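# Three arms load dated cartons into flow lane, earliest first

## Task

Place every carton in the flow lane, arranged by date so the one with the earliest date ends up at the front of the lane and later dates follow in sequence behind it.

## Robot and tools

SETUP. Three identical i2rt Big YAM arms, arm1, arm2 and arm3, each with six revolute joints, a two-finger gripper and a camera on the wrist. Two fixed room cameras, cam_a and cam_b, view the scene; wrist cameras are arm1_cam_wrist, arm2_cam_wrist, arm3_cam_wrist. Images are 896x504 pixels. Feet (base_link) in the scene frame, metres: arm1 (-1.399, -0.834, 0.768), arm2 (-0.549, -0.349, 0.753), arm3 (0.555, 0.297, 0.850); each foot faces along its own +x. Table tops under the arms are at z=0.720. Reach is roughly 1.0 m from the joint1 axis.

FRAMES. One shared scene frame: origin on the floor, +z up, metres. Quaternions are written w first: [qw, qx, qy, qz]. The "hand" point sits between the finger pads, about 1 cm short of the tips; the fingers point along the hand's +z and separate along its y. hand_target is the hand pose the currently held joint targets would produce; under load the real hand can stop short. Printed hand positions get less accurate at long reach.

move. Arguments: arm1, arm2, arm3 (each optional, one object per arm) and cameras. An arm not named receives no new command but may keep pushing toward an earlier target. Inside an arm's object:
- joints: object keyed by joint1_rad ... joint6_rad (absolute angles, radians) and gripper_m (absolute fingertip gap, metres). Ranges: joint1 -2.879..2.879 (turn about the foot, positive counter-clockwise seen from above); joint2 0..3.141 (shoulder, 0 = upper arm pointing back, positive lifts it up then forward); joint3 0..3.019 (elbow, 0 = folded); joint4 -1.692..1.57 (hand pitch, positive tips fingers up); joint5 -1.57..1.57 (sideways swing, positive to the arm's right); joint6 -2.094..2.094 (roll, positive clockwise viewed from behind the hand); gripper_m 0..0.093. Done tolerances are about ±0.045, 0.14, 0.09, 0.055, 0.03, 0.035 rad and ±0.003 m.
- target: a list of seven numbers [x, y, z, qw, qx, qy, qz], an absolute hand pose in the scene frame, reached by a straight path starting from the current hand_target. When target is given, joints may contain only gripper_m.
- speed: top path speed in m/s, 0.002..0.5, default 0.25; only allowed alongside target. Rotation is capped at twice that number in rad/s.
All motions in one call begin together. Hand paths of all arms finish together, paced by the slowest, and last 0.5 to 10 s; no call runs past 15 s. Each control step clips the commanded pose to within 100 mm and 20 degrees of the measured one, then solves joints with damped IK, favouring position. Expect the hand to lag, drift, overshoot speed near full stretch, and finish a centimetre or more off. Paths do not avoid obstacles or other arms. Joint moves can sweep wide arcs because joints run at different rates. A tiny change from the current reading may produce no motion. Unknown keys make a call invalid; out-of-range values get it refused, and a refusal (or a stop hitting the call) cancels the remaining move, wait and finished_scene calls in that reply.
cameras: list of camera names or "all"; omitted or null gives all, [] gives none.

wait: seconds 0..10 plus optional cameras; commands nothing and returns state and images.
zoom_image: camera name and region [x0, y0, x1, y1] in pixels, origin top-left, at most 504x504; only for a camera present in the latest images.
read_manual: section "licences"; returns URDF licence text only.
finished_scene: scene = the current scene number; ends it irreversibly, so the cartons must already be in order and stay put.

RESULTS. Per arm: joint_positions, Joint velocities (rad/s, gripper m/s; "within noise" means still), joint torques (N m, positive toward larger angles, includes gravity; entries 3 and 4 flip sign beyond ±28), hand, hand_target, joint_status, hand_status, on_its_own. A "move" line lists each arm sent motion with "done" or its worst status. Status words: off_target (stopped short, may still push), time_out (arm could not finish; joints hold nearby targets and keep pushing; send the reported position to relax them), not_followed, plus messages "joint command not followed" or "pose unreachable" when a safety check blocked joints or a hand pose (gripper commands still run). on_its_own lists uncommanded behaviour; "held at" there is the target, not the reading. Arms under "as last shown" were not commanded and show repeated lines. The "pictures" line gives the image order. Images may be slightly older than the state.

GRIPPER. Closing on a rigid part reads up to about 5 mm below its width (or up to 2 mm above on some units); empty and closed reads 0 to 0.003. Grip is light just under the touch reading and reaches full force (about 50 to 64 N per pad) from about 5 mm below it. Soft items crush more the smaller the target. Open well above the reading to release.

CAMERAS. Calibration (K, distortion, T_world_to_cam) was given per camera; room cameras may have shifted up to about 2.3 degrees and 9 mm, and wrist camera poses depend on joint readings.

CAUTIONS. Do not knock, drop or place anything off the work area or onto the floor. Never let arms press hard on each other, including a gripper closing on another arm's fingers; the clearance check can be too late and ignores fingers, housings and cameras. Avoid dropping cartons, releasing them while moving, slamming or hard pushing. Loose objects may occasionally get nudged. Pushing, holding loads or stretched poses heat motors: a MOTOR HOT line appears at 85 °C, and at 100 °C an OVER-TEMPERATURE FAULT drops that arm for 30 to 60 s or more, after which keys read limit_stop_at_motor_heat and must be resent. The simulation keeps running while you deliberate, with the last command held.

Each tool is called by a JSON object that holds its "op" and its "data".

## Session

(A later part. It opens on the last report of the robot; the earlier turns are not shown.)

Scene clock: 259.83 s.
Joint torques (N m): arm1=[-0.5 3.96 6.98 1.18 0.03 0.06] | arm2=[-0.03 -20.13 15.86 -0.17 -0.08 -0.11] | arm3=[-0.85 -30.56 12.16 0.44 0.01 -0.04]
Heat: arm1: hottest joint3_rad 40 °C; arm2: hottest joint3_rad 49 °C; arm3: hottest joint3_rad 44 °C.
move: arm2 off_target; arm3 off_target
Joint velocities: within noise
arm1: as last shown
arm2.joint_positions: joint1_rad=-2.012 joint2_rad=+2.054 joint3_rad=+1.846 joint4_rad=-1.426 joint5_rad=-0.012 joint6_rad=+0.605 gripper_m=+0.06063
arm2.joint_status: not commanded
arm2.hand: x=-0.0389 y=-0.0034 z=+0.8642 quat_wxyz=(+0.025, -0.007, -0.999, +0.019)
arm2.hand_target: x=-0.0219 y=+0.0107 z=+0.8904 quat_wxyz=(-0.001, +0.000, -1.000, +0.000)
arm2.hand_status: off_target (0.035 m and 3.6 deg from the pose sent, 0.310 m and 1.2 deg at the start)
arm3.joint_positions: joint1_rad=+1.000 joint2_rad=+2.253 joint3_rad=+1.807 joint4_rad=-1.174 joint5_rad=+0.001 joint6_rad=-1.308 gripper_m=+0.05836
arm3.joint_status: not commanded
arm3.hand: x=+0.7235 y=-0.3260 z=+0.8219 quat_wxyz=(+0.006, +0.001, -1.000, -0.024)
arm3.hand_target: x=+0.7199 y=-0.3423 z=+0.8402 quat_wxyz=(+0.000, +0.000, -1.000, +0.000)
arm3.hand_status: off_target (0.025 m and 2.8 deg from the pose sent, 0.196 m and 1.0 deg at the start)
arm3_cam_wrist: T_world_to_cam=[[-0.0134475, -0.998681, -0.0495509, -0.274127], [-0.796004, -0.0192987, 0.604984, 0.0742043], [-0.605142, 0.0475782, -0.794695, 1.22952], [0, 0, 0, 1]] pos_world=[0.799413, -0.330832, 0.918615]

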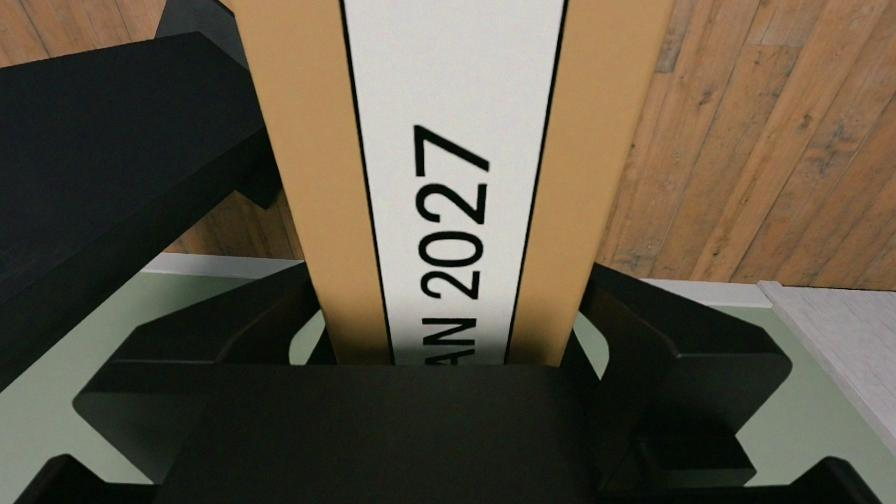

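{"op": "move", "data": {"arm2": {"target": [-0.012, 0.012, 0.80, 0, 0, 1, 0], "speed": 0.15}, "arm3": {"target": [0.72, -0.345, 0.785, 0, 0, 1, 0], "speed": 0.15}, "cameras": ["arm3_cam_wrist"]}}

Scene clock: 267.67 s.
Joint torques (N m): arm1=[-0.56 4.01 6.97 1.2 0.03 0.06] | arm2=[-0.38 -21.25 9.11 0.58 -0.08 -0.12] | arm3=[-0.85 -30.86 10.63 0.57 -0.01 -0.05]
Heat: arm1: hottest joint3_rad 40 °C; arm2: hottest joint3_rad 51 °C; arm3: hottest joint3_rad 44 °C.
move: arm2 done; arm3 off_target
Joint velocities: within noise
arm1: as last shown
arm2.joint_positions: joint1_rad=-2.012 joint2_rad=+2.151 joint3_rad=+1.829 joint4_rad=-1.261 joint5_rad=-0.012 joint6_rad=+0.599 gripper_m=+0.06063
arm2.joint_status: not commanded
arm2.hand: x=-0.0139 y=+0.0122 z=+0.7971 quat_wxyz=(+0.004, -0.004, -1.000, +0.004)
arm2.hand_target: x=-0.0120 y=+0.0120 z=+0.7999 quat_wxyz=(+0.000, +0.000, -1.000, +0.000)
arm2.hand_status: done (0.003 m and 0.8 deg from the pose sent, 0.071 m and 3.6 deg at the start)
arm3.joint_positions: joint1_rad=+0.999 joint2_rad=+2.322 joint3_rad=+1.799 joint4_rad=-1.079 joint5_rad=+0.001 joint6_rad=-1.309 gripper_m=+0.05836
arm3.joint_status: not commanded
arm3.hand: x=+0.7249 y=-0.3328 z=+0.7745 quat_wxyz=(+0.004, +0.002, -1.000, -0.015)
arm3.hand_target: x=+0.7199 y=-0.3447 z=+0.7852 quat_wxyz=(+0.000, +0.000, -1.000, +0.000)
arm3.hand_status: off_target (0.017 m and 1.8 deg from the pose sent, 0.042 m and 2.8 deg at the start)
arm3_cam_wrist: T_world_to_cam=[[-0.012897, -0.999357, -0.0334683, -0.296418], [-0.798718, -0.00984058, 0.601625, 0.111609], [-0.601567, 0.0344909, -0.798078, 1.18871], [0, 0, 0, 1]] pos_world=[0.800412, -0.336129, 0.871619]

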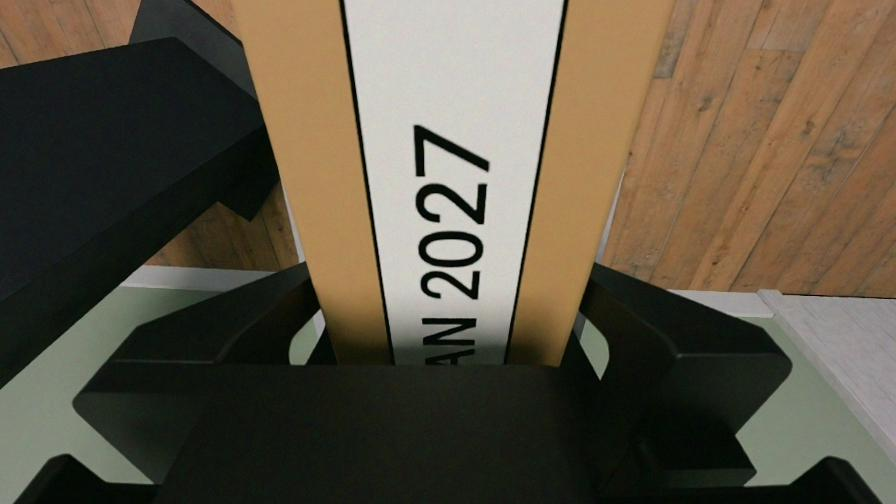

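{"op": "zoom_image", "data": {"camera": "arm3_cam_wrist", "region": [230, 120, 680, 370]}}

Scaled by 1.120 (camera's finer frame: 1280x720).

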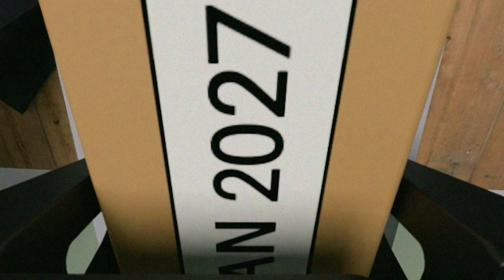

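{"op": "move", "data": {"arm2": {"target": [-0.012, 0.012, 0.757, 0, 0, 1, 0], "speed": 0.08}, "arm3": {"target": [0.72, -0.336, 0.75, 0, 0, 1, 0], "speed": 0.08}, "cameras": ["arm2_cam_wrist", "arm3_cam_wrist"]}}

Scene clock: 275.30 s.
Joint torques (N m): arm1=[-0.62 4.01 6.98 1.18 0.03 0.07] | arm2=[-0.38 -19.14 7.75 1.16 -0.01 -0.11] | arm3=[-0.62 -27.93 8.83 1.29 -0.39 -0.09]
Heat: arm1: hottest joint3_rad 40 °C; arm2: hottest joint3_rad 50 °C; arm3: hottest joint3_rad 44 °C.
move: arm2 off_target; arm3 off_target
Joint velocities: within noise
arm1.joint_positions: joint1_rad=+0.234 joint2_rad=+0.498 joint3_rad=+1.492 joint4_rad=-1.484 joint5_rad=+0.001 joint6_rad=-0.003 gripper_m=+0.09297
arm1.joint_status: not commanded
arm1.hand: x=-1.4364 y=-0.9791 z=+1.3425 quat_wxyz=(-0.314, -0.677, -0.528, +0.405)
arm1.hand_target: x=-1.4376 y=-0.9748 z=+1.3436 quat_wxyz=(-0.312, -0.682, -0.522, +0.407)
arm1.hand_status: not commanded
arm2.joint_positions: joint1_rad=-2.012 joint2_rad=+2.163 joint3_rad=+1.799 joint4_rad=-1.185 joint5_rad=-0.014 joint6_rad=+0.598 gripper_m=+0.06063
arm2.joint_status: not commanded
arm2.hand: x=-0.0085 y=+0.0159 z=+0.7790 quat_wxyz=(-0.010, -0.004, -1.000, -0.006)
arm2.hand_target: x=-0.0124 y=+0.0117 z=+0.7575 quat_wxyz=(+0.000, +0.000, -1.000, +0.000)
arm2.hand_status: off_target (0.023 m and 1.4 deg from the pose sent, 0.040 m and 0.8 deg at the start)
arm3.joint_positions: joint1_rad=+0.999 joint2_rad=+2.322 joint3_rad=+1.769 joint4_rad=-1.021 joint5_rad=+0.012 joint6_rad=-1.302 gripper_m=+0.05836
arm3.joint_status: not commanded
arm3.hand: x=+0.7235 y=-0.3342 z=+0.7645 quat_wxyz=(+0.005, -0.002, -1.000, +0.000)
arm3.hand_target: x=+0.7200 y=-0.3356 z=+0.7502 quat_wxyz=(+0.000, +0.000, -1.000, +0.000)
arm3.hand_status: off_target (0.015 m and 0.6 deg from the pose sent, 0.025 m and 1.8 deg at the start)
arm2_cam_wrist: T_world_to_cam=[[-0.00283022, -0.999996, 0.00044815, 0.0135932], [-0.83578, 0.00261151, 0.549058, -0.426769], [-0.549057, 0.0011794, -0.835784, 0.76926], [0, 0, 0, 1]] pos_world=[0.0657202, 0.0138004, 0.87725]
arm3_cam_wrist: T_world_to_cam=[[-0.0200709, -0.999793, -0.00331719, -0.316243], [-0.796877, 0.0139935, 0.603979, 0.121269], [-0.603808, 0.0147658, -0.796993, 1.17408], [0, 0, 0, 1]] pos_world=[0.799209, -0.335211, 0.861442]

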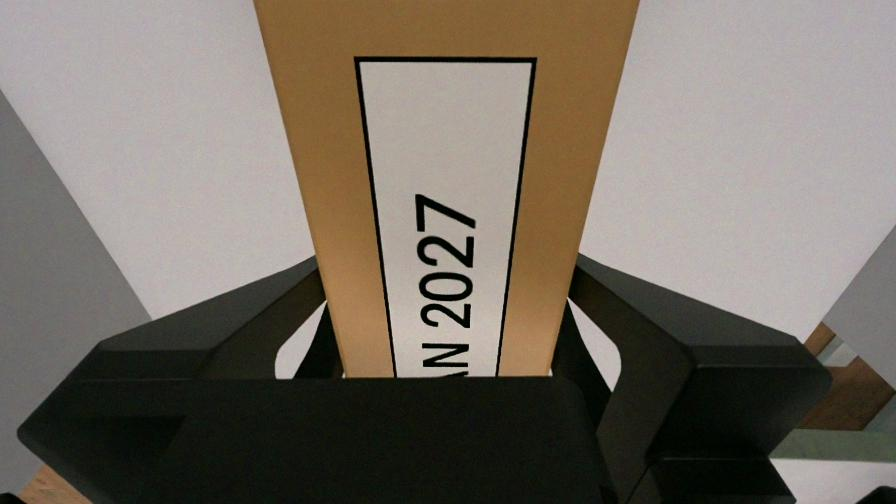

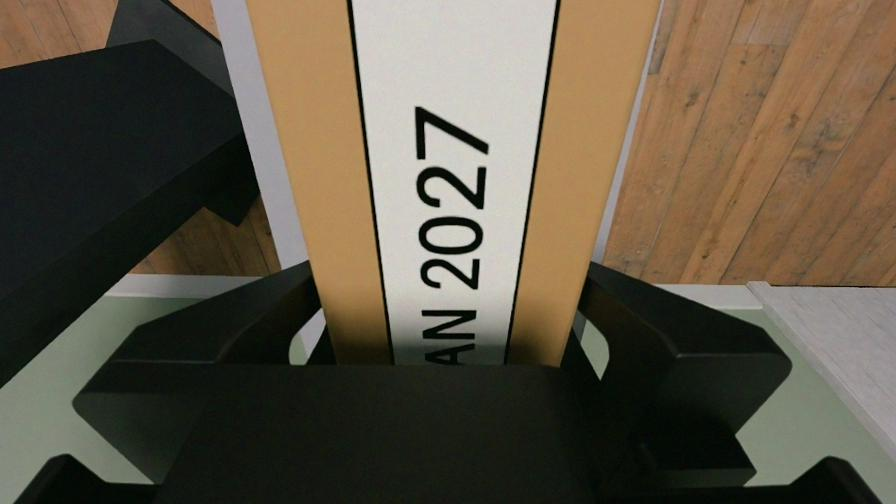

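{"op": "move", "data": {"arm2": {"joints": {"gripper_m": 0.093}}, "arm3": {"target": [0.72, -0.326, 0.725, 0, 0, 1, 0], "speed": 0.08}, "cameras": ["arm3_cam_wrist"]}}

Scene clock: 280.10 s.
Joint torques (N m): arm1=[-0.56 3.96 6.97 1.21 0.03 0.06] | arm2=[-0.32 -19.25 7.76 0.79 0 -0.11] | arm3=[-0.32 -25.47 7.87 1.43 -0.4 -0.05]
Heat: arm1: hottest joint3_rad 40 °C; arm2: hottest joint3_rad 50 °C; arm3: hottest joint3_rad 44 °C.
move: arm2 done; arm3 off_target
Joint velocities: within noise
arm1: as last shown
arm2.joint_positions: joint1_rad=-2.012 joint2_rad=+2.163 joint3_rad=+1.799 joint4_rad=-1.176 joint5_rad=-0.014 joint6_rad=+0.598 gripper_m=+0.09294
arm2.joint_status: all done
arm2.hand: x=-0.0066 y=+0.0171 z=+0.7790 quat_wxyz=(-0.014, -0.003, -1.000, -0.009)
arm2.hand_target: x=-0.0124 y=+0.0117 z=+0.7575 quat_wxyz=(+0.000, +0.000, -1.000, +0.000)
arm2.hand_status: not commanded
arm3.joint_positions: joint1_rad=+0.999 joint2_rad=+2.314 joint3_rad=+1.729 joint4_rad=-0.960 joint5_rad=+0.012 joint6_rad=-1.301 gripper_m=+0.05836
arm3.joint_status: not commanded
arm3.hand: x=+0.7232 y=-0.3333 z=+0.7570 quat_wxyz=(+0.001, -0.003, -1.000, +0.014)
arm3.hand_target: x=+0.7198 y=-0.3247 z=+0.7261 quat_wxyz=(+0.000, +0.000, -1.000, +0.000)
arm3.hand_status: off_target (0.033 m and 1.6 deg from the pose sent, 0.041 m and 0.6 deg at the start)
arm3_cam_wrist: T_world_to_cam=[[-0.0213554, -0.999452, 0.0253043, -0.335896], [-0.801522, 0.0322436, 0.597096, 0.140281], [-0.597584, -0.00753071, -0.801771, 1.15957], [0, 0, 0, 1]] pos_world=[0.798206, -0.331502, 0.854448]

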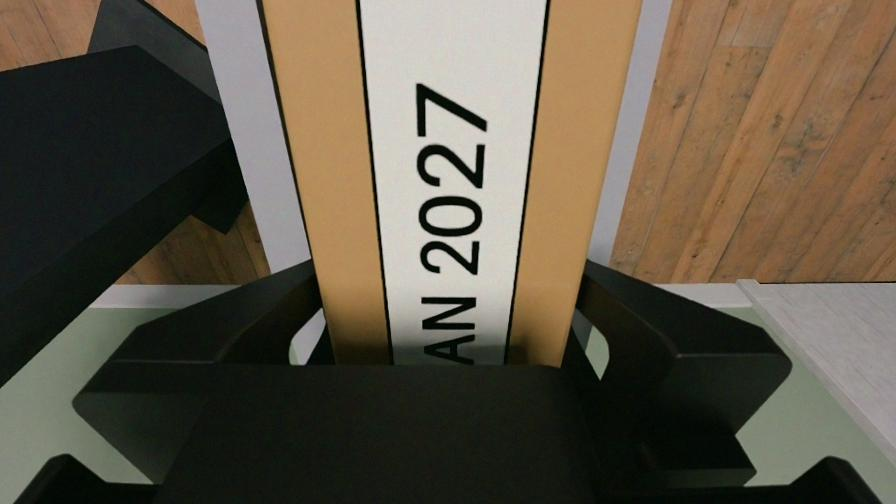

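{"op": "move", "data": {"arm2": {"target": [-0.025, 0.008, 0.93, 0, 0, 1, 0], "speed": 0.35}, "arm3": {"target": [0.72, -0.322, 0.713, 0, 0, 1, 0], "speed": 0.08}, "cameras": ["arm3_cam_wrist"]}}

Scene clock: 285.20 s.
Joint torques (N m): arm1=[-0.56 3.96 6.98 1.2 0.03 0.07] | arm2=[-0.21 -17.32 13.96 -0.09 0.03 -0.08] | arm3=[-0.15 -24.23 7.36 1.78 -0.39 -0.03]
Heat: arm1: hottest joint3_rad 40 °C; arm2: hottest joint3_rad 50 °C; arm3: hottest joint3_rad 43 °C.
move: arm2 off_target; arm3 off_target
Joint velocities: within noise
arm1: as last shown
arm2.joint_positions: joint1_rad=-2.012 joint2_rad=+2.012 joint3_rad=+1.939 joint4_rad=-1.518 joint5_rad=-0.015 joint6_rad=+0.598 gripper_m=+0.09295
arm2.joint_status: not commanded
arm2.hand: x=-0.0357 y=+0.0004 z=+0.9241 quat_wxyz=(+0.008, -0.004, -1.000, +0.005)
arm2.hand_target: x=-0.0255 y=+0.0077 z=+0.9301 quat_wxyz=(-0.001, +0.000, -1.000, +0.000)
arm2.hand_status: off_target (0.014 m and 1.2 deg from the pose sent, 0.152 m and 1.9 deg at the start)
arm3.joint_positions: joint1_rad=+0.999 joint2_rad=+2.308 joint3_rad=+1.714 joint4_rad=-0.939 joint5_rad=+0.011 joint6_rad=-1.301 gripper_m=+0.05836
arm3.joint_status: not commanded
arm3.hand: x=+0.7232 y=-0.3328 z=+0.7562 quat_wxyz=(+0.000, -0.003, -1.000, +0.020)
arm3.hand_target: x=+0.7195 y=-0.3198 z=+0.7150 quat_wxyz=(+0.000, +0.000, -1.000, +0.000)
arm3.hand_status: off_target (0.045 m and 2.3 deg from the pose sent, 0.045 m and 1.6 deg at the start)
arm3_cam_wrist: T_world_to_cam=[[-0.021463, -0.999104, 0.0364729, -0.343727], [-0.803554, 0.0389449, 0.593956, 0.146723], [-0.594845, -0.0165598, -0.80367, 1.1554], [0, 0, 0, 1]] pos_world=[0.797805, -0.33, 0.853949]

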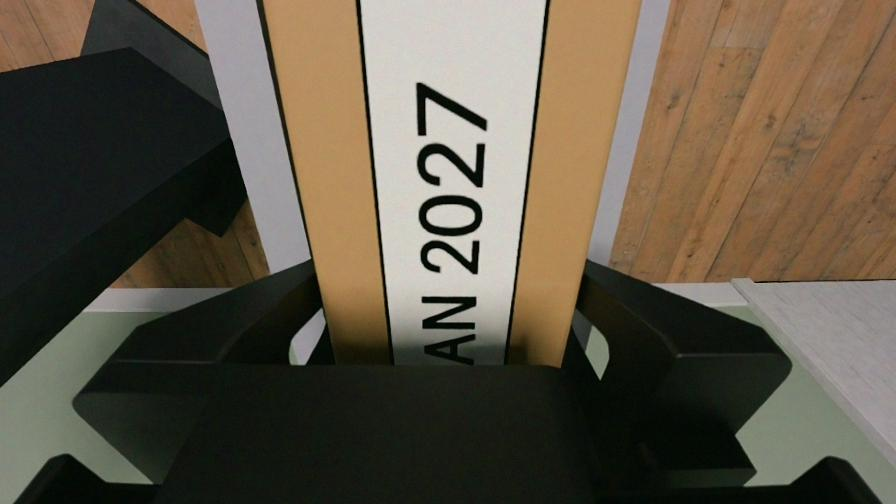

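{"op": "move", "data": {"arm2": {"target": [-0.33, 0.0, 0.935, 0, 0, 1, 0], "speed": 0.5}, "arm3": {"target": [0.723, -0.331, 0.757, 0, 0, 1, 0], "speed": 0.1}, "cameras": []}}

{"op": "move", "data": {"arm2": {"joints": {"joint1_rad": 1.351, "joint2_rad": 1.376, "joint3_rad": 1.132, "joint4_rad": -1.3265, "joint5_rad": 0, "joint6_rad": 0.447}}, "arm3": {"joints": {"gripper_m": 0.078}}, "cameras": ["arm2_cam_wrist", "arm3_cam_wrist"]}}

Scene clock: 296.23 s.
Joint torques (N m): arm1=[-0.56 3.96 6.98 1.2 0.03 0.07] | arm2=[0.26 -10.46 8.25 0.68 0.12 0.11] | arm3=[-0.15 -27.87 11.54 -0.34 -0.37 0.1]
Heat: arm1: hottest joint3_rad 40 °C; arm2: hottest joint3_rad 51 °C; arm3: hottest joint3_rad 43 °C.
move: arm2 done; arm3 done
Joint velocities: within noise
arm1: as last shown
arm2.joint_positions: joint1_rad=-1.608 joint2_rad=+1.433 joint3_rad=+1.228 joint4_rad=-1.351 joint5_rad=-0.016 joint6_rad=+0.988 gripper_m=+0.09295
arm2.joint_status: not commanded
arm2.hand: x=-0.3262 y=+0.0020 z=+0.9425 quat_wxyz=(-0.002, +0.003, -1.000, -0.005)
arm2.hand_target: x=-0.3299 y=-0.0001 z=+0.9351 quat_wxyz=(+0.000, +0.000, -1.000, +0.000)
arm2.hand_status: done (0.009 m and 0.7 deg from the pose sent, 0.294 m and 1.2 deg at the start; pose on its path clipped on 10 of 55 steps)
arm3.joint_positions: joint1_rad=+0.999 joint2_rad=+2.305 joint3_rad=+1.718 joint4_rad=-0.975 joint5_rad=+0.011 joint6_rad=-1.311 gripper_m=+0.05836
arm3.joint_status: not commanded
arm3.hand: x=+0.7215 y=-0.3268 z=+0.7593 quat_wxyz=(+0.003, +0.002, -1.000, +0.006)
arm3.hand_target: x=+0.7230 y=-0.3309 z=+0.7571 quat_wxyz=(+0.000, +0.000, -1.000, +0.000)
arm3.hand_status: done (0.005 m and 0.8 deg from the pose sent, 0.002 m and 2.3 deg at the start)

Scene clock: 298.67 s.
Joint torques (N m): arm1=[-0.56 3.96 6.99 1.18 0.03 0.07] | arm2=[0.38 -9.88 8.05 0.16 0.05 -0.1] | arm3=[0.15 -27.81 11.14 -0.21 -0.1 0.1]
Heat: arm1: hottest joint3_rad 40 °C; arm2: hottest joint3_rad 51 °C; arm3: hottest joint3_rad 43 °C.
move: arm2 done; arm3 done
Joint velocities: within noise
arm1: as last shown
arm2.joint_positions: joint1_rad=+1.346 joint2_rad=+1.380 joint3_rad=+1.154 joint4_rad=-1.322 joint5_rad=-0.001 joint6_rad=+0.457 gripper_m=+0.09300
arm2.joint_status: all done
arm2.hand: x=-0.8236 y=-0.6315 z=+0.9376 quat_wxyz=(+0.014, +0.985, +0.174, -0.005)
arm2.hand_target: x=-0.8163 y=-0.6266 z=+0.9309 quat_wxyz=(+0.007, +0.983, +0.181, +0.003)
arm2.hand_status: not commanded
arm3.joint_positions: joint1_rad=+0.999 joint2_rad=+2.305 joint3_rad=+1.724 joint4_rad=-0.980 joint5_rad=+0.004 joint6_rad=-1.311 gripper_m=+0.07722
arm3.joint_status: all done
arm3.hand: x=+0.7232 y=-0.3281 z=+0.7613 quat_wxyz=(-0.001, +0.003, -1.000, +0.005)
arm3.hand_target: x=+0.7230 y=-0.3308 z=+0.7571 quat_wxyz=(+0.000, +0.000, -1.000, +0.000)
arm3.hand_status: not commanded
arm2_cam_wrist: T_world_to_cam=[[-0.347085, 0.937759, -0.0118644, 0.31548], [0.779274, 0.295419, 0.552684, 0.318245], [0.521789, 0.182583, -0.833307, 1.44928], [0, 0, 0, 1]] pos_world=[-0.894718, -0.654473, 1.03555]
arm3_cam_wrist: T_world_to_cam=[[-0.0105641, -0.999909, 0.00836215, -0.325847], [-0.803912, 0.0134659, 0.594596, 0.135079], [-0.594655, -0.00044107, -0.803981, 1.16498], [0, 0, 0, 1]] pos_world=[0.797912, -0.327123, 0.859032]

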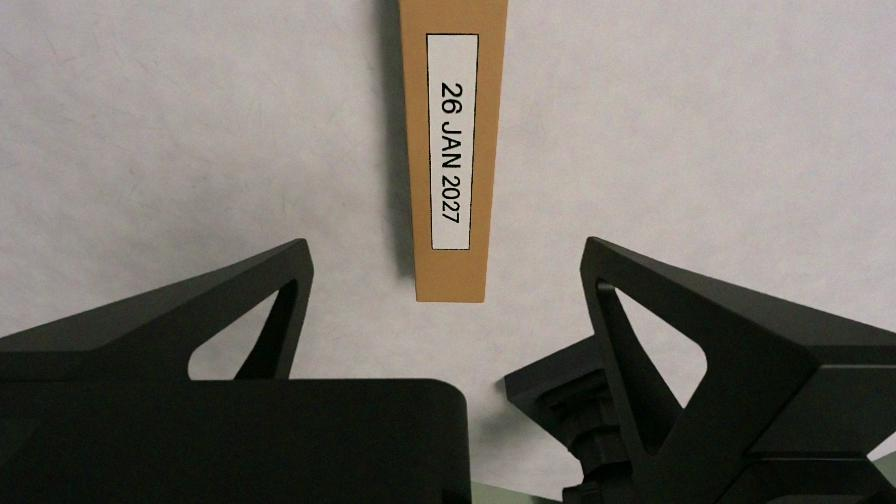

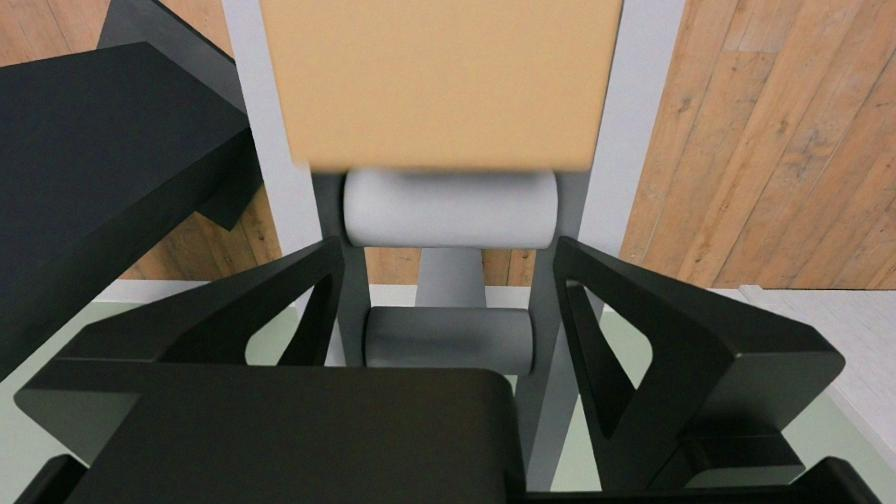

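{"op": "move", "data": {"arm2": {"target": [-0.806, -0.6225, 0.752, 0, 0.98466, 0.1745, 0], "speed": 0.2}, "arm3": {"target": [0.72, -0.325, 0.9, 0, 0, 1, 0], "speed": 0.25}, "cameras": ["arm2_cam_wrist"]}}

{"op": "move", "data": {"arm2": {"joints": {"gripper_m": 0.05}}, "arm3": {"joints": {"joint1_rad": -0.232, "joint2_rad": 1.321, "joint3_rad": 0.922, "joint4_rad": -1.172, "joint5_rad": 0, "joint6_rad": 0.604, "gripper_m": 0.093}}, "cameras": ["arm2_cam_wrist", "cam_b"]}}

Scene clock: 306.77 s.
Joint torques (N m): arm1=[-0.56 3.96 6.97 1.2 0.03 0.07] | arm2=[0.73 -9.05 6.64 0.87 0.1 0.11] | arm3=[-0.21 -27.75 13.68 -0.1 -0.12 0.07]
Heat: arm1: hottest joint3_rad 40 °C; arm2: hottest joint3_rad 50 °C; arm3: hottest joint3_rad 44 °C.
move: arm2 done; arm3 off_target
Joint velocities: within noise
arm1: as last shown
arm2.joint_positions: joint1_rad=+1.352 joint2_rad=+1.582 joint3_rad=+0.846 joint4_rad=-0.823 joint5_rad=+0.013 joint6_rad=+0.461 gripper_m=+0.09300
arm2.joint_status: not commanded
arm2.hand: x=-0.8120 y=-0.6231 z=+0.7600 quat_wxyz=(+0.005, +0.985, +0.175, -0.005)
arm2.hand_target: x=-0.8059 y=-0.6223 z=+0.7522 quat_wxyz=(+0.000, +0.985, +0.175, +0.000)
arm2.hand_status: done (0.010 m and 0.8 deg from the pose sent, 0.187 m and 1.7 deg at the start)
arm3.joint_positions: joint1_rad=+0.999 joint2_rad=+2.125 joint3_rad=+1.775 joint4_rad=-1.244 joint5_rad=+0.004 joint6_rad=-1.311 gripper_m=+0.07793
arm3.joint_status: not commanded
arm3.hand: x=+0.7188 y=-0.3130 z=+0.8902 quat_wxyz=(+0.004, +0.002, -1.000, -0.010)
arm3.hand_target: x=+0.7199 y=-0.3245 z=+0.9001 quat_wxyz=(+0.000, +0.000, -1.000, +0.000)
arm3.hand_status: off_target (0.016 m and 1.3 deg from the pose sent, 0.139 m and 0.7 deg at the start)
arm2_cam_wrist: T_world_to_cam=[[-0.348373, 0.937342, 0.00506131, 0.295313], [0.780276, 0.286997, 0.5557, 0.398016], [0.519428, 0.19754, -0.831368, 1.29958], [0, 0, 0, 1]] pos_world=[-0.882721, -0.647758, 0.857756]

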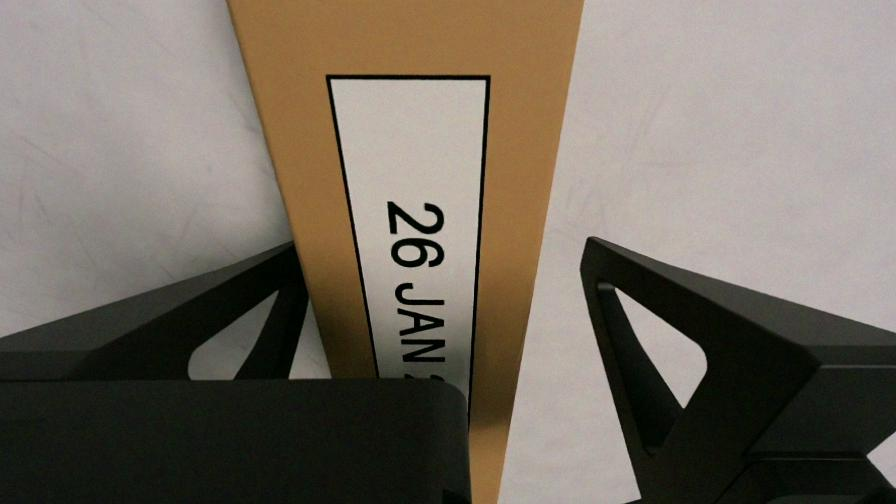

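Scene clock: 308.60 s.
Joint torques (N m): arm1=[-0.5 4.01 6.97 1.2 0.03 0.06] | arm2=[0.5 -9.11 6.67 0.65 0.11 0.08] | arm3=[-0.5 -13.16 10.1 0.31 0 0.14]
Heat: arm1: hottest joint3_rad 40 °C; arm2: hottest joint3_rad 50 °C; arm3: hottest joint3_rad 44 °C.
move: arm2 off_target; arm3 done
Joint velocities: within noise
arm1: as last shown
arm2.joint_positions: joint1_rad=+1.355 joint2_rad=+1.582 joint3_rad=+0.846 joint4_rad=-0.819 joint5_rad=+0.013 joint6_rad=+0.463 gripper_m=+0.06058
arm2.joint_status: gripper_m off_target (ended at +0.06061, target +0.05000)
arm2.hand: x=-0.8117 y=-0.6246 z=+0.7601 quat_wxyz=(+0.006, +0.984, +0.175, -0.007)
arm2.hand_target: x=-0.8060 y=-0.6223 z=+0.7522 quat_wxyz=(+0.000, +0.985, +0.175, +0.000)
arm2.hand_status: not commanded
arm3.joint_positions: joint1_rad=-0.224 joint2_rad=+1.327 joint3_rad=+0.922 joint4_rad=-1.171 joint5_rad=+0.002 joint6_rad=+0.595 gripper_m=+0.09294
arm3.joint_status: all done
arm3.hand: x=+0.2704 y=+0.0993 z=+0.9675 quat_wxyz=(+0.002, -1.000, -0.008, -0.002)
arm3.hand_target: x=+0.2694 y=+0.1013 z=+0.9695 quat_wxyz=(+0.000, -1.000, +0.000, -0.001)
arm3.hand_status: not commanded
arm2_cam_wrist: T_world_to_cam=[[-0.349465, 0.936944, 0.00332268, 0.297104], [0.781382, 0.289482, 0.552849, 0.402822], [0.517027, 0.195798, -0.833275, 1.29818], [0, 0, 0, 1]] pos_world=[-0.882124, -0.64916, 0.858054]

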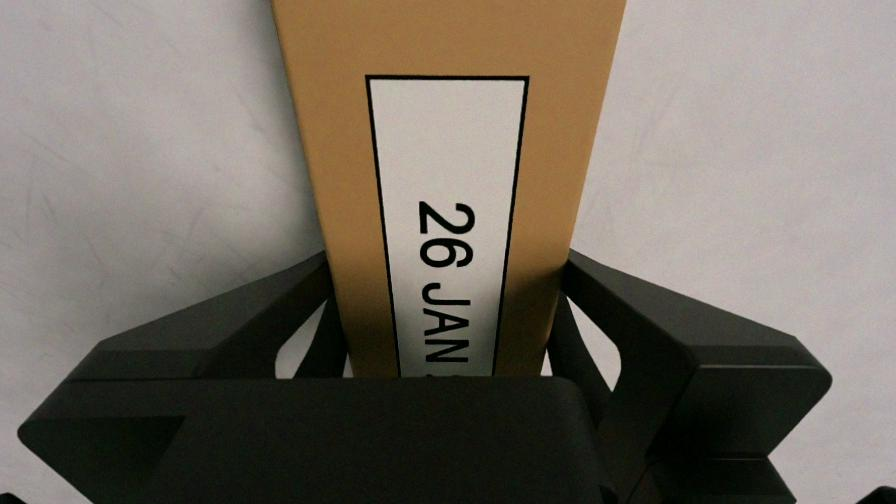

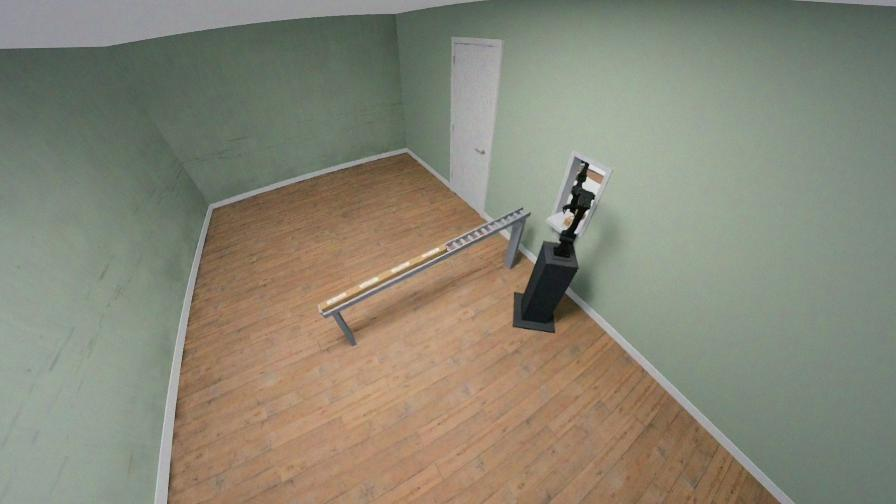

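{"op": "move", "data": {"arm2": {"target": [-0.80, -0.612, 0.985, 0, 0.98466, 0.1745, 0], "speed": 0.35}, "arm3": {"target": [-0.01, 0.0155, 0.93, 0, 1, 0, 0], "speed": 0.35}, "cameras": ["arm2_cam_wrist", "arm3_cam_wrist"]}}

Scene clock: 313.70 s.
Joint torques (N m): arm1=[-0.56 4.01 6.95 1.18 0.03 0.06] | arm2=[0.5 -7.71 16.03 -0.31 0.03 0.1] | arm3=[-0.32 -24.35 14.43 -0.01 0.03 -0.03]
Heat: arm1: hottest joint3_rad 40 °C; arm2: hottest joint3_rad 50 °C; arm3: hottest joint3_rad 44 °C.
move: arm2 off_target; arm3 off_target
Joint velocities: within noise
arm1: as last shown
arm2.joint_positions: joint1_rad=+1.357 joint2_rad=+1.288 joint3_rad=+1.114 joint4_rad=-1.466 joint5_rad=+0.014 joint6_rad=+0.463 gripper_m=+0.06058
arm2.joint_status: not commanded
arm2.hand: x=-0.7856 y=-0.5932 z=+0.9553 quat_wxyz=(-0.020, +0.984, +0.176, +0.027)
arm2.hand_target: x=-0.7985 y=-0.6104 z=+0.9848 quat_wxyz=(+0.001, +0.985, +0.175, +0.000)
arm2.hand_status: off_target (0.038 m and 3.9 deg from the pose sent, 0.226 m and 1.0 deg at the start)
arm3.joint_positions: joint1_rad=-0.365 joint2_rad=+2.037 joint3_rad=+1.750 joint4_rad=-1.283 joint5_rad=+0.002 joint6_rad=+0.473 gripper_m=+0.09294
arm3.joint_status: not commanded
arm3.hand: x=+0.0022 y=+0.0172 z=+0.9330 quat_wxyz=(+0.001, -1.000, +0.001, +0.000)
arm3.hand_target: x=-0.0095 y=+0.0157 z=+0.9299 quat_wxyz=(+0.000, -1.000, +0.000, +0.000)
arm3.hand_status: off_target (0.013 m and 0.2 deg from the pose sent, 0.295 m and 1.0 deg at the start)
arm2_cam_wrist: T_world_to_cam=[[-0.3533, 0.934578, 0.0417438, 0.235105], [0.746838, 0.254894, 0.614217, 0.159164], [0.563393, 0.248178, -0.788033, 1.46553], [0, 0, 0, 1]] pos_world=[-0.861479, -0.624008, 1.04731]
arm3_cam_wrist: T_world_to_cam=[[0.0176454, 0.999844, -0.000555856, -0.0158573], [0.802827, -0.0138371, 0.596051, -0.555771], [0.595951, -0.0109638, -0.802946, 0.871004], [0, 0, 0, 1]] pos_world=[-0.0726077, 0.0177141, 1.03063]

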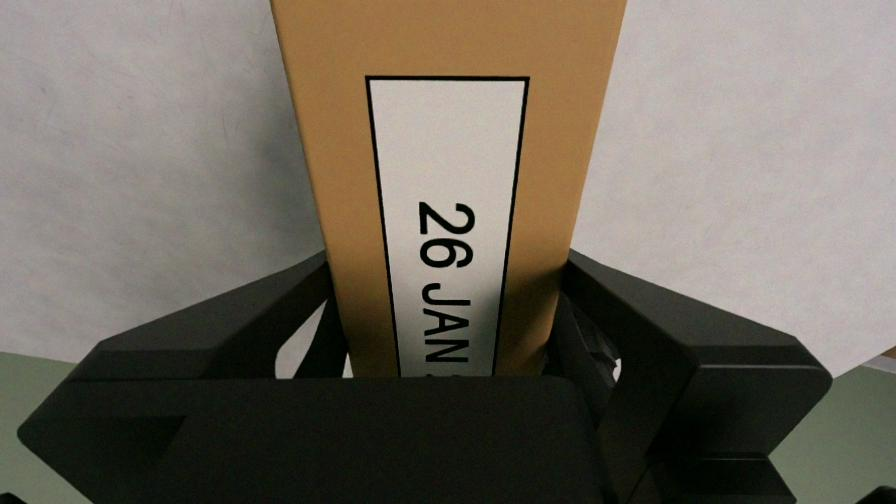

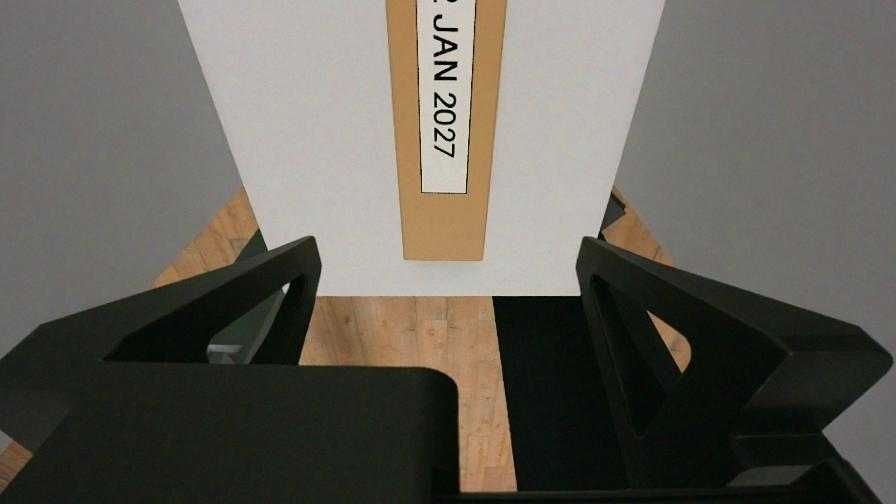

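{"op": "move", "data": {"arm3": {"target": [-0.0405, 0.0155, 0.77, 0, 0.99966, -0.0262, 0], "speed": 0.2}, "cameras": ["arm3_cam_wrist"]}}

{"op": "move", "data": {"arm3": {"joints": {"gripper_m": 0.05}}, "cameras": ["arm3_cam_wrist"]}}

Scene clock: 321.20 s.
Joint torques (N m): arm1=[-0.56 3.9 6.98 1.2 0.03 0.06] | arm2=[0.5 -7.71 16.02 -0.32 0.03 0.09] | arm3=[-0.67 -27.63 12.59 0.62 0.01 0.13]
Heat: arm1: hottest joint3_rad 40 °C; arm2: hottest joint3_rad 53 °C; arm3: hottest joint3_rad 43 °C.
move: arm3 off_target
Joint velocities: within noise
arm1.joint_positions: joint1_rad=+0.234 joint2_rad=+0.498 joint3_rad=+1.492 joint4_rad=-1.484 joint5_rad=+0.001 joint6_rad=-0.003 gripper_m=+0.09297
arm1.joint_status: not commanded
arm1.hand: x=-1.4364 y=-0.9791 z=+1.3425 quat_wxyz=(-0.314, -0.677, -0.528, +0.405)
arm1.hand_target: x=-1.4376 y=-0.9748 z=+1.3436 quat_wxyz=(-0.312, -0.682, -0.522, +0.407)
arm1.hand_status: not commanded
arm2: as last shown
arm2.hand_target: x=-0.7985 y=-0.6105 z=+0.9848 quat_wxyz=(+0.001, +0.985, +0.175, +0.000)
arm3.joint_positions: joint1_rad=-0.383 joint2_rad=+2.297 joint3_rad=+1.746 joint4_rad=-1.043 joint5_rad=+0.002 joint6_rad=+0.487 gripper_m=+0.09294
arm3.joint_status: not commanded
arm3.hand: x=-0.0245 y=+0.0161 z=+0.7717 quat_wxyz=(+0.006, -1.000, +0.017, -0.011)
arm3.hand_target: x=-0.0400 y=+0.0158 z=+0.7703 quat_wxyz=(+0.000, -1.000, +0.026, +0.000)
arm3.hand_status: off_target (0.016 m and 1.8 deg from the pose sent, 0.169 m and 2.9 deg at the start)
arm3_cam_wrist: T_world_to_cam=[[0.0487724, 0.998753, 0.0107003, -0.0222883], [0.789408, -0.0451084, 0.61221, -0.450543], [0.611929, -0.021412, -0.790623, 0.748525], [0, 0, 0, 1]] pos_world=[-0.101294, 0.0179646, 0.867866]

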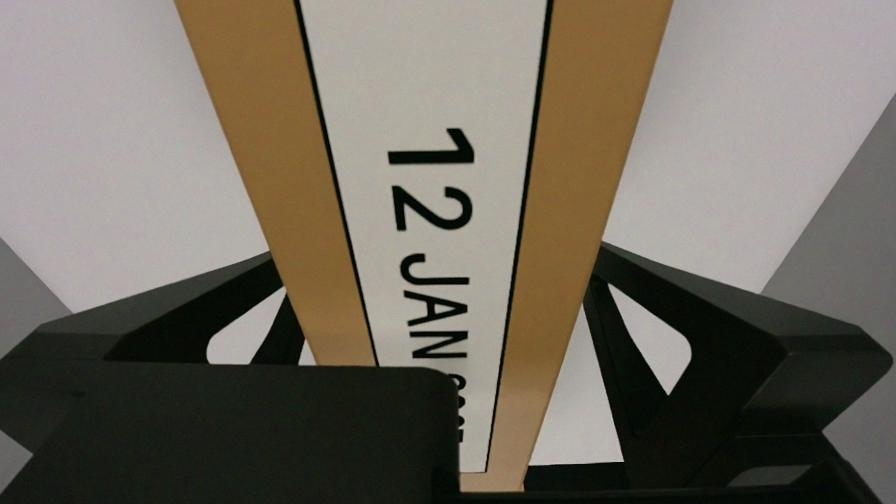

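Scene clock: 321.83 s.
Joint torques (N m): arm1=[-0.5 3.96 6.97 1.2 0.03 0.07] | arm2=[0.56 -7.71 16.02 -0.32 0.03 0.09] | arm3=[-0.79 -27.58 12.57 0.62 0.12 0.14]
Heat: arm1: hottest joint3_rad 40 °C; arm2: hottest joint3_rad 53 °C; arm3: hottest joint3_rad 44 °C.
move: arm3 off_target
Joint velocities: within noise
arm1, arm2: as last shown
arm3.joint_positions: joint1_rad=-0.383 joint2_rad=+2.297 joint3_rad=+1.746 joint4_rad=-1.042 joint5_rad=-0.001 joint6_rad=+0.487 gripper_m=+0.05826
arm3.joint_status: gripper_m off_target (ended at +0.05829, target +0.05000)
arm3.hand: x=-0.0246 y=+0.0155 z=+0.7717 quat_wxyz=(+0.005, -1.000, +0.017, -0.011)
arm3.hand_target: x=-0.0399 y=+0.0158 z=+0.7703 quat_wxyz=(+0.000, -1.000, +0.026, +0.000)
arm3.hand_status: not commanded
arm3_cam_wrist: T_world_to_cam=[[0.0496016, 0.998741, 0.00746484, -0.0190912], [0.78916, -0.0437718, 0.612626, -0.450887], [0.612181, -0.0244962, -0.790338, 0.748411], [0, 0, 0, 1]] pos_world=[-0.101394, 0.0176643, 0.867865]

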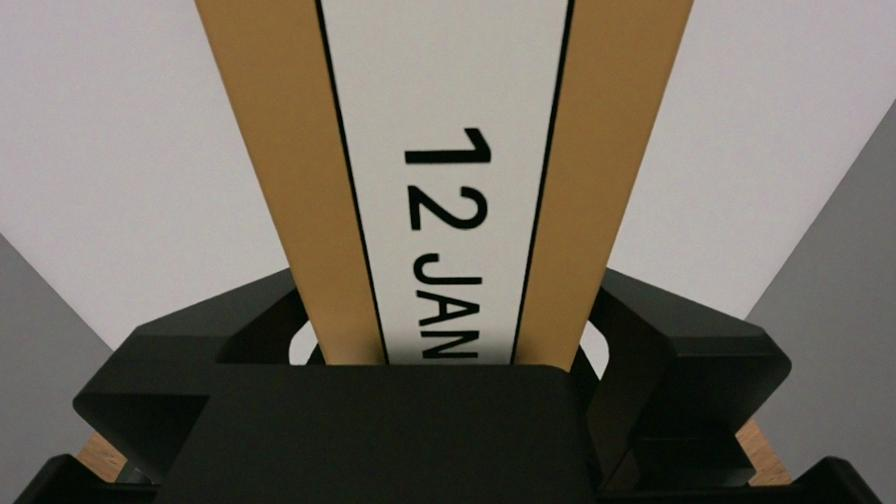

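{"op": "move", "data": {"arm3": {"target": [-0.02, 0.018, 0.91, 0, 0.99966, -0.0262, 0], "speed": 0.35}, "cameras": []}}

{"op": "move", "data": {"arm3": {"target": [0.27, 0.09, 0.965, 0, 0.99983, -0.0183, 0], "speed": 0.45}, "cameras": []}}

{"op": "move", "data": {"arm2": {"joints": {"joint1_rad": -1.592, "joint2_rad": 1.444, "joint3_rad": 1.2, "joint4_rad": -1.328, "joint5_rad": 0, "joint6_rad": 1.01}}, "arm3": {"joints": {"joint1_rad": 1.0, "joint2_rad": 1.95, "joint3_rad": 1.95, "joint4_rad": -1.52, "joint5_rad": 0, "joint6_rad": -1.306}}, "cameras": ["arm3_cam_wrist"]}}

{"op": "move", "data": {"arm2": {"target": [-0.02, 0.012, 0.89, 0, 0, 1, 0], "speed": 0.25}, "arm3": {"target": [0.72, -0.345, 0.79, 0, 0, 1, 0], "speed": 0.25}, "cameras": ["arm3_cam_wrist"]}}

Scene clock: 331.10 s.
Joint torques (N m): arm1=[-0.5 3.96 6.99 1.2 0.03 0.06] | arm2=[0.5 -7.71 16.02 -0.32 0.03 0.09] | arm3=[0.09 -27.58 14.42 -0.06 0.11 0.14]
Heat: arm1: hottest joint3_rad 40 °C; arm2: hottest joint3_rad 56 °C; arm3: hottest joint3_rad 44 °C.
move: arm3 off_target
Joint velocities: within noise
arm1, arm2: as last shown
arm3.joint_positions: joint1_rad=-0.383 joint2_rad=+2.102 joint3_rad=+1.755 joint4_rad=-1.254 joint5_rad=-0.001 joint6_rad=+0.497 gripper_m=+0.05826
arm3.joint_status: not commanded
arm3.hand: x=-0.0065 y=+0.0244 z=+0.8955 quat_wxyz=(+0.007, -1.000, +0.022, -0.015)
arm3.hand_target: x=-0.0193 y=+0.0182 z=+0.9102 quat_wxyz=(+0.000, -1.000, +0.026, +0.000)
arm3.hand_status: off_target (0.021 m and 1.9 deg from the pose sent, 0.138 m and 1.7 deg at the start; pose on its path clipped on 4 of 40 steps)

Scene clock: 332.83 s.
Joint torques (N m): arm1=[-0.5 3.96 6.97 1.2 0.03 0.06] | arm2=[0.5 -7.65 16.02 -0.32 0.03 0.09] | arm3=[1.14 -14.45 10.7 0.08 0.21 0.15]
Heat: arm1: hottest joint3_rad 40 °C; arm2: hottest joint3_rad 56 °C; arm3: hottest joint3_rad 44 °C.
move: arm3 done
Joint velocities: within noise
arm1, arm2: as last shown
arm3.joint_positions: joint1_rad=-0.216 joint2_rad=+1.357 joint3_rad=+0.919 joint4_rad=-1.146 joint5_rad=-0.002 joint6_rad=+0.659 gripper_m=+0.05826
arm3.joint_status: not commanded
arm3.hand: x=+0.2693 y=+0.0939 z=+0.9567 quat_wxyz=(+0.003, -1.000, +0.020, -0.007)
arm3.hand_target: x=+0.2700 y=+0.0901 z=+0.9648 quat_wxyz=(+0.000, -1.000, +0.018, +0.000)
arm3.hand_status: done (0.009 m and 0.9 deg from the pose sent, 0.293 m and 1.9 deg at the start)

Scene clock: 335.37 s.
Joint torques (N m): arm1=[-0.62 3.96 6.98 1.18 0.03 0.07] | arm2=[-0.21 -12.4 12.71 -0.34 -0.04 0.09] | arm3=[-0.03 -27.93 15.73 -0.06 -0.04 -0.04]
Heat: arm1: hottest joint3_rad 40 °C; arm2: hottest joint3_rad 57 °C; arm3: hottest joint3_rad 45 °C.
move: arm2 done; arm3 done
Joint velocities: within noise
arm1: as last shown
arm2.joint_positions: joint1_rad=-1.590 joint2_rad=+1.465 joint3_rad=+1.157 joint4_rad=-1.317 joint5_rad=+0.003 joint6_rad=+1.000 gripper_m=+0.06058
arm2.joint_status: all done
arm2.hand: x=-0.3372 y=-0.0088 z=+0.9039 quat_wxyz=(+0.009, +0.005, -1.000, +0.030)
arm2.hand_target: x=-0.3310 y=+0.0013 z=+0.9277 quat_wxyz=(-0.004, +0.000, -1.000, +0.006)
arm2.hand_status: not commanded
arm3.joint_positions: joint1_rad=+1.002 joint2_rad=+1.964 joint3_rad=+1.898 joint4_rad=-1.511 joint5_rad=+0.000 joint6_rad=-1.297 gripper_m=+0.05825
arm3.joint_status: all done
arm3.hand: x=+0.7146 y=-0.2905 z=+1.0334 quat_wxyz=(+0.000, -0.003, -1.000, -0.003)
arm3.hand_target: x=+0.7163 y=-0.3004 z=+1.0621 quat_wxyz=(-0.008, +0.000, -1.000, +0.024)
arm3.hand_status: not commanded
arm3_cam_wrist: T_world_to_cam=[[-0.0223286, -0.999715, -0.00841543, -0.264883], [-0.803376, 0.012932, 0.595332, -0.035507], [-0.595053, 0.0200537, -0.803436, 1.38432], [0, 0, 0, 1]] pos_world=[0.789305, -0.292109, 1.13112]

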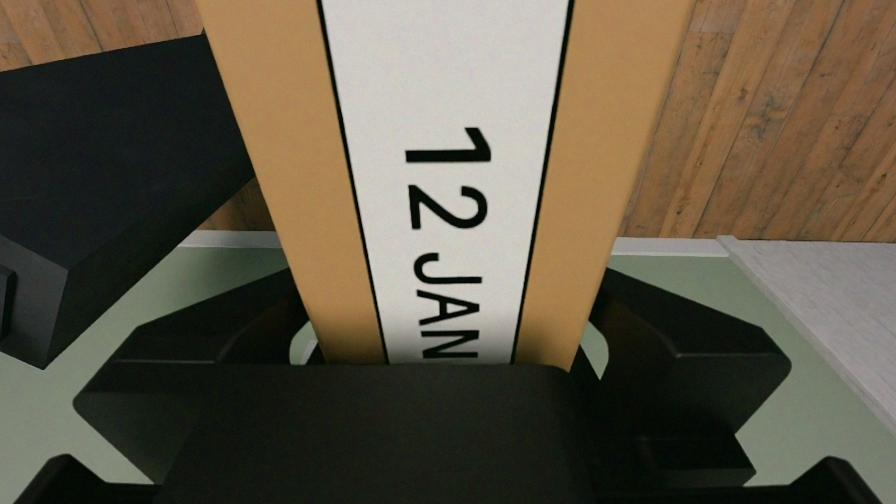

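Scene clock: 337.73 s.
Joint torques (N m): arm1=[-0.5 4.01 6.98 1.21 0.04 0.06] | arm2=[-0.03 -19.96 15.99 -0.35 -0.08 -0.14] | arm3=[-0.85 -30.51 12.71 0.42 -0.01 -0.05]
Heat: arm1: hottest joint3_rad 40 °C; arm2: hottest joint3_rad 57 °C; arm3: hottest joint3_rad 45 °C.
move: arm2 off_target; arm3 off_target
Joint velocities: within noise
arm1: as last shown
arm2.joint_positions: joint1_rad=-2.012 joint2_rad=+2.056 joint3_rad=+1.843 joint4_rad=-1.425 joint5_rad=-0.012 joint6_rad=+0.605 gripper_m=+0.06058
arm2.joint_status: not commanded
arm2.hand: x=-0.0396 y=-0.0040 z=+0.8616 quat_wxyz=(+0.027, -0.007, -0.999, +0.020)
arm2.hand_target: x=-0.0220 y=+0.0106 z=+0.8905 quat_wxyz=(-0.001, +0.000, -1.000, +0.000)
arm2.hand_status: off_target (0.038 m and 3.9 deg from the pose sent, 0.318 m and 3.6 deg at the start)
arm3.joint_positions: joint1_rad=+0.999 joint2_rad=+2.316 joint3_rad=+1.772 joint4_rad=-1.086 joint5_rad=+0.002 joint6_rad=-1.309 gripper_m=+0.05825
arm3.joint_status: not commanded
arm3.hand: x=+0.7212 y=-0.3212 z=+0.7697 quat_wxyz=(+0.007, +0.001, -1.000, -0.029)
arm3.hand_target: x=+0.7197 y=-0.3439 z=+0.7907 quat_wxyz=(+0.000, +0.000, -1.000, +0.000)
arm3.hand_status: off_target (0.031 m and 3.4 deg from the pose sent, 0.249 m and 0.5 deg at the start)
arm3_cam_wrist: T_world_to_cam=[[-0.0143394, -0.998114, -0.0596919, -0.263387], [-0.79416, -0.024904, 0.607198, 0.0992851], [-0.60754, 0.0561118, -0.792305, 1.18896], [0, 0, 0, 1]] pos_world=[0.797413, -0.327133, 0.866013]

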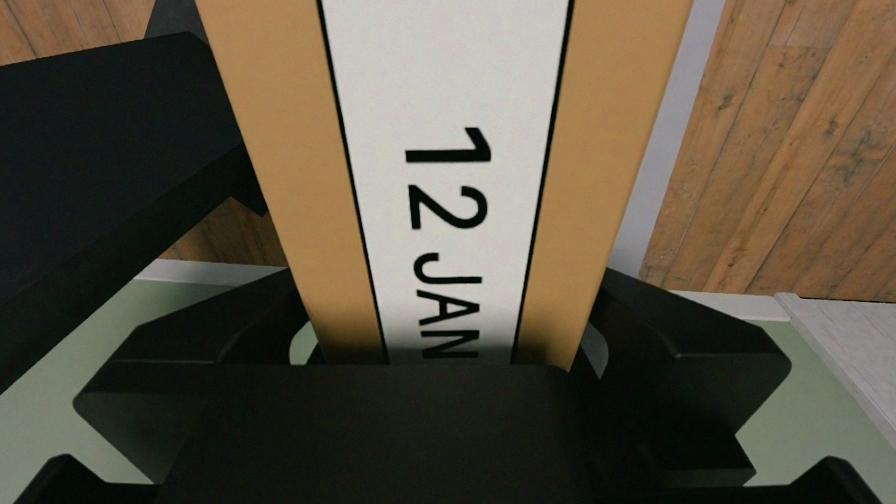

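{"op": "move", "data": {"arm2": {"target": [-0.012, 0.012, 0.80, 0, 0, 1, 0], "speed": 0.15}, "arm3": {"target": [0.72, -0.354, 0.80, 0, 0, 1, 0], "speed": 0.15}, "cameras": ["arm3_cam_wrist"]}}

Scene clock: 342.80 s.
Joint torques (N m): arm1=[-0.56 4.01 6.99 1.21 0.03 0.06] | arm2=[-0.44 -20.89 9.17 0.51 -0.09 -0.12] | arm3=[-0.85 -30.33 14.26 -0.18 -0.01 -0.05]
Heat: arm1: hottest joint3_rad 40 °C; arm2: hottest joint3_rad 58 °C; arm3: hottest joint3_rad 45 °C.
move: arm2 done; arm3 off_target
Joint velocities: within noise
arm1: as last shown
arm2.joint_positions: joint1_rad=-2.012 joint2_rad=+2.154 joint3_rad=+1.828 joint4_rad=-1.261 joint5_rad=-0.012 joint6_rad=+0.600 gripper_m=+0.06058
arm2.joint_status: not commanded
arm2.hand: x=-0.0143 y=+0.0118 z=+0.7950 quat_wxyz=(+0.005, -0.005, -1.000, +0.005)
arm2.hand_target: x=-0.0119 y=+0.0119 z=+0.8001 quat_wxyz=(+0.000, +0.000, -1.000, +0.000)
arm2.hand_status: done (0.005 m and 1.0 deg from the pose sent, 0.069 m and 3.9 deg at the start)
arm3.joint_positions: joint1_rad=+0.995 joint2_rad=+2.316 joint3_rad=+1.803 joint4_rad=-1.105 joint5_rad=+0.002 joint6_rad=-1.312 gripper_m=+0.05825
arm3.joint_status: not commanded
arm3.hand: x=+0.7216 y=-0.3303 z=+0.7797 quat_wxyz=(+0.006, +0.001, -1.000, -0.023)
arm3.hand_target: x=+0.7197 y=-0.3527 z=+0.8006 quat_wxyz=(+0.000, +0.000, -1.000, +0.000)
arm3.hand_status: off_target (0.031 m and 2.7 deg from the pose sent, 0.045 m and 3.4 deg at the start)
arm3_cam_wrist: T_world_to_cam=[[-0.0141825, -0.998729, -0.048376, -0.280996], [-0.796158, -0.0179902, 0.604822, 0.0988414], [-0.604923, 0.0470928, -0.79489, 1.19487], [0, 0, 0, 1]] pos_world=[0.797513, -0.33513, 0.876416]

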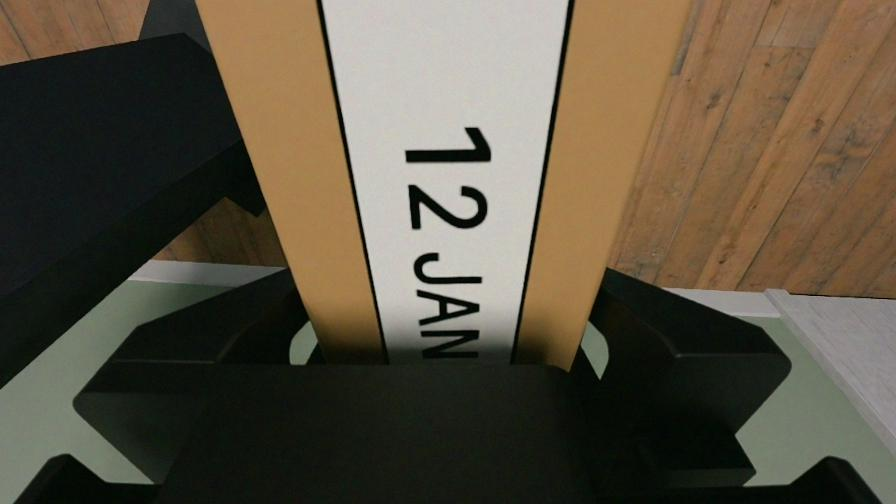

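{"op": "move", "data": {"arm2": {"target": [-0.012, 0.012, 0.757, 0, 0, 1, 0], "speed": 0.08}, "arm3": {"target": [0.72, -0.342, 0.748, 0, 0, 1, 0], "speed": 0.1}, "cameras": ["arm3_cam_wrist"]}}

Scene clock: 346.20 s.
Joint torques (N m): arm1=[-0.62 3.96 6.97 1.21 0.03 0.06] | arm2=[-0.38 -18.84 7.43 1.63 0.06 -0.09] | arm3=[-0.67 -27.4 8.96 1.17 -0.08 -0.09]
Heat: arm1: hottest joint3_rad 40 °C; arm2: hottest joint3_rad 57 °C; arm3: hottest joint3_rad 45 °C.
move: arm2 off_target; arm3 off_target
Joint velocities: within noise
arm1: as last shown
arm2.joint_positions: joint1_rad=-2.012 joint2_rad=+2.158 joint3_rad=+1.803 joint4_rad=-1.195 joint5_rad=-0.016 joint6_rad=+0.597 gripper_m=+0.06058
arm2.joint_status: not commanded
arm2.hand: x=-0.0092 y=+0.0158 z=+0.7835 quat_wxyz=(-0.009, -0.003, -1.000, -0.006)
arm2.hand_target: x=-0.0126 y=+0.0115 z=+0.7577 quat_wxyz=(+0.000, +0.000, -1.000, +0.000)
arm2.hand_status: off_target (0.027 m and 1.3 deg from the pose sent, 0.038 m and 1.0 deg at the start)
arm3.joint_positions: joint1_rad=+0.995 joint2_rad=+2.328 joint3_rad=+1.793 joint4_rad=-1.027 joint5_rad=+0.003 joint6_rad=-1.304 gripper_m=+0.05825
arm3.joint_status: not commanded
arm3.hand: x=+0.7247 y=-0.3426 z=+0.7692 quat_wxyz=(-0.001, -0.003, -1.000, +0.005)
arm3.hand_target: x=+0.7200 y=-0.3414 z=+0.7486 quat_wxyz=(+0.000, +0.000, -1.000, +0.000)
arm3.hand_status: off_target (0.022 m and 0.7 deg from the pose sent, 0.034 m and 2.7 deg at the start)
arm3_cam_wrist: T_world_to_cam=[[-0.0220143, -0.999731, 0.00735567, -0.331395], [-0.804289, 0.0220798, 0.593827, 0.135573], [-0.59383, 0.0071566, -0.804559, 1.17468], [0, 0, 0, 1]] pos_world=[0.799304, -0.342706, 0.86703]

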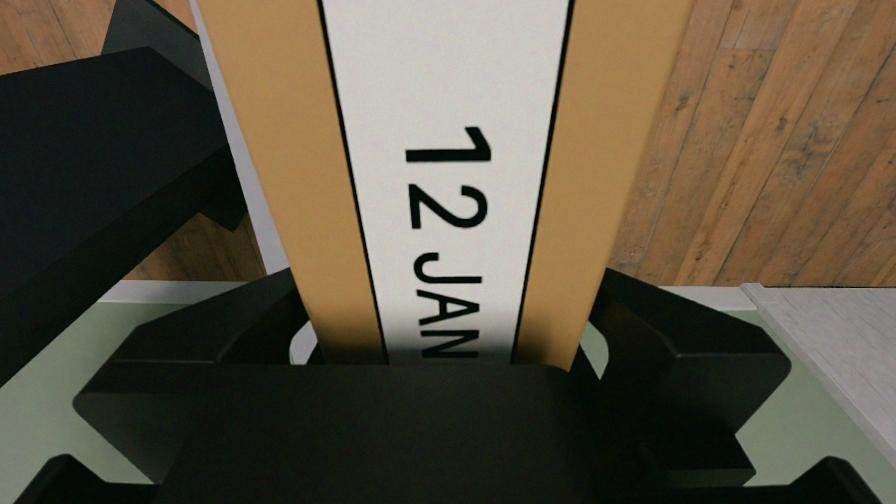

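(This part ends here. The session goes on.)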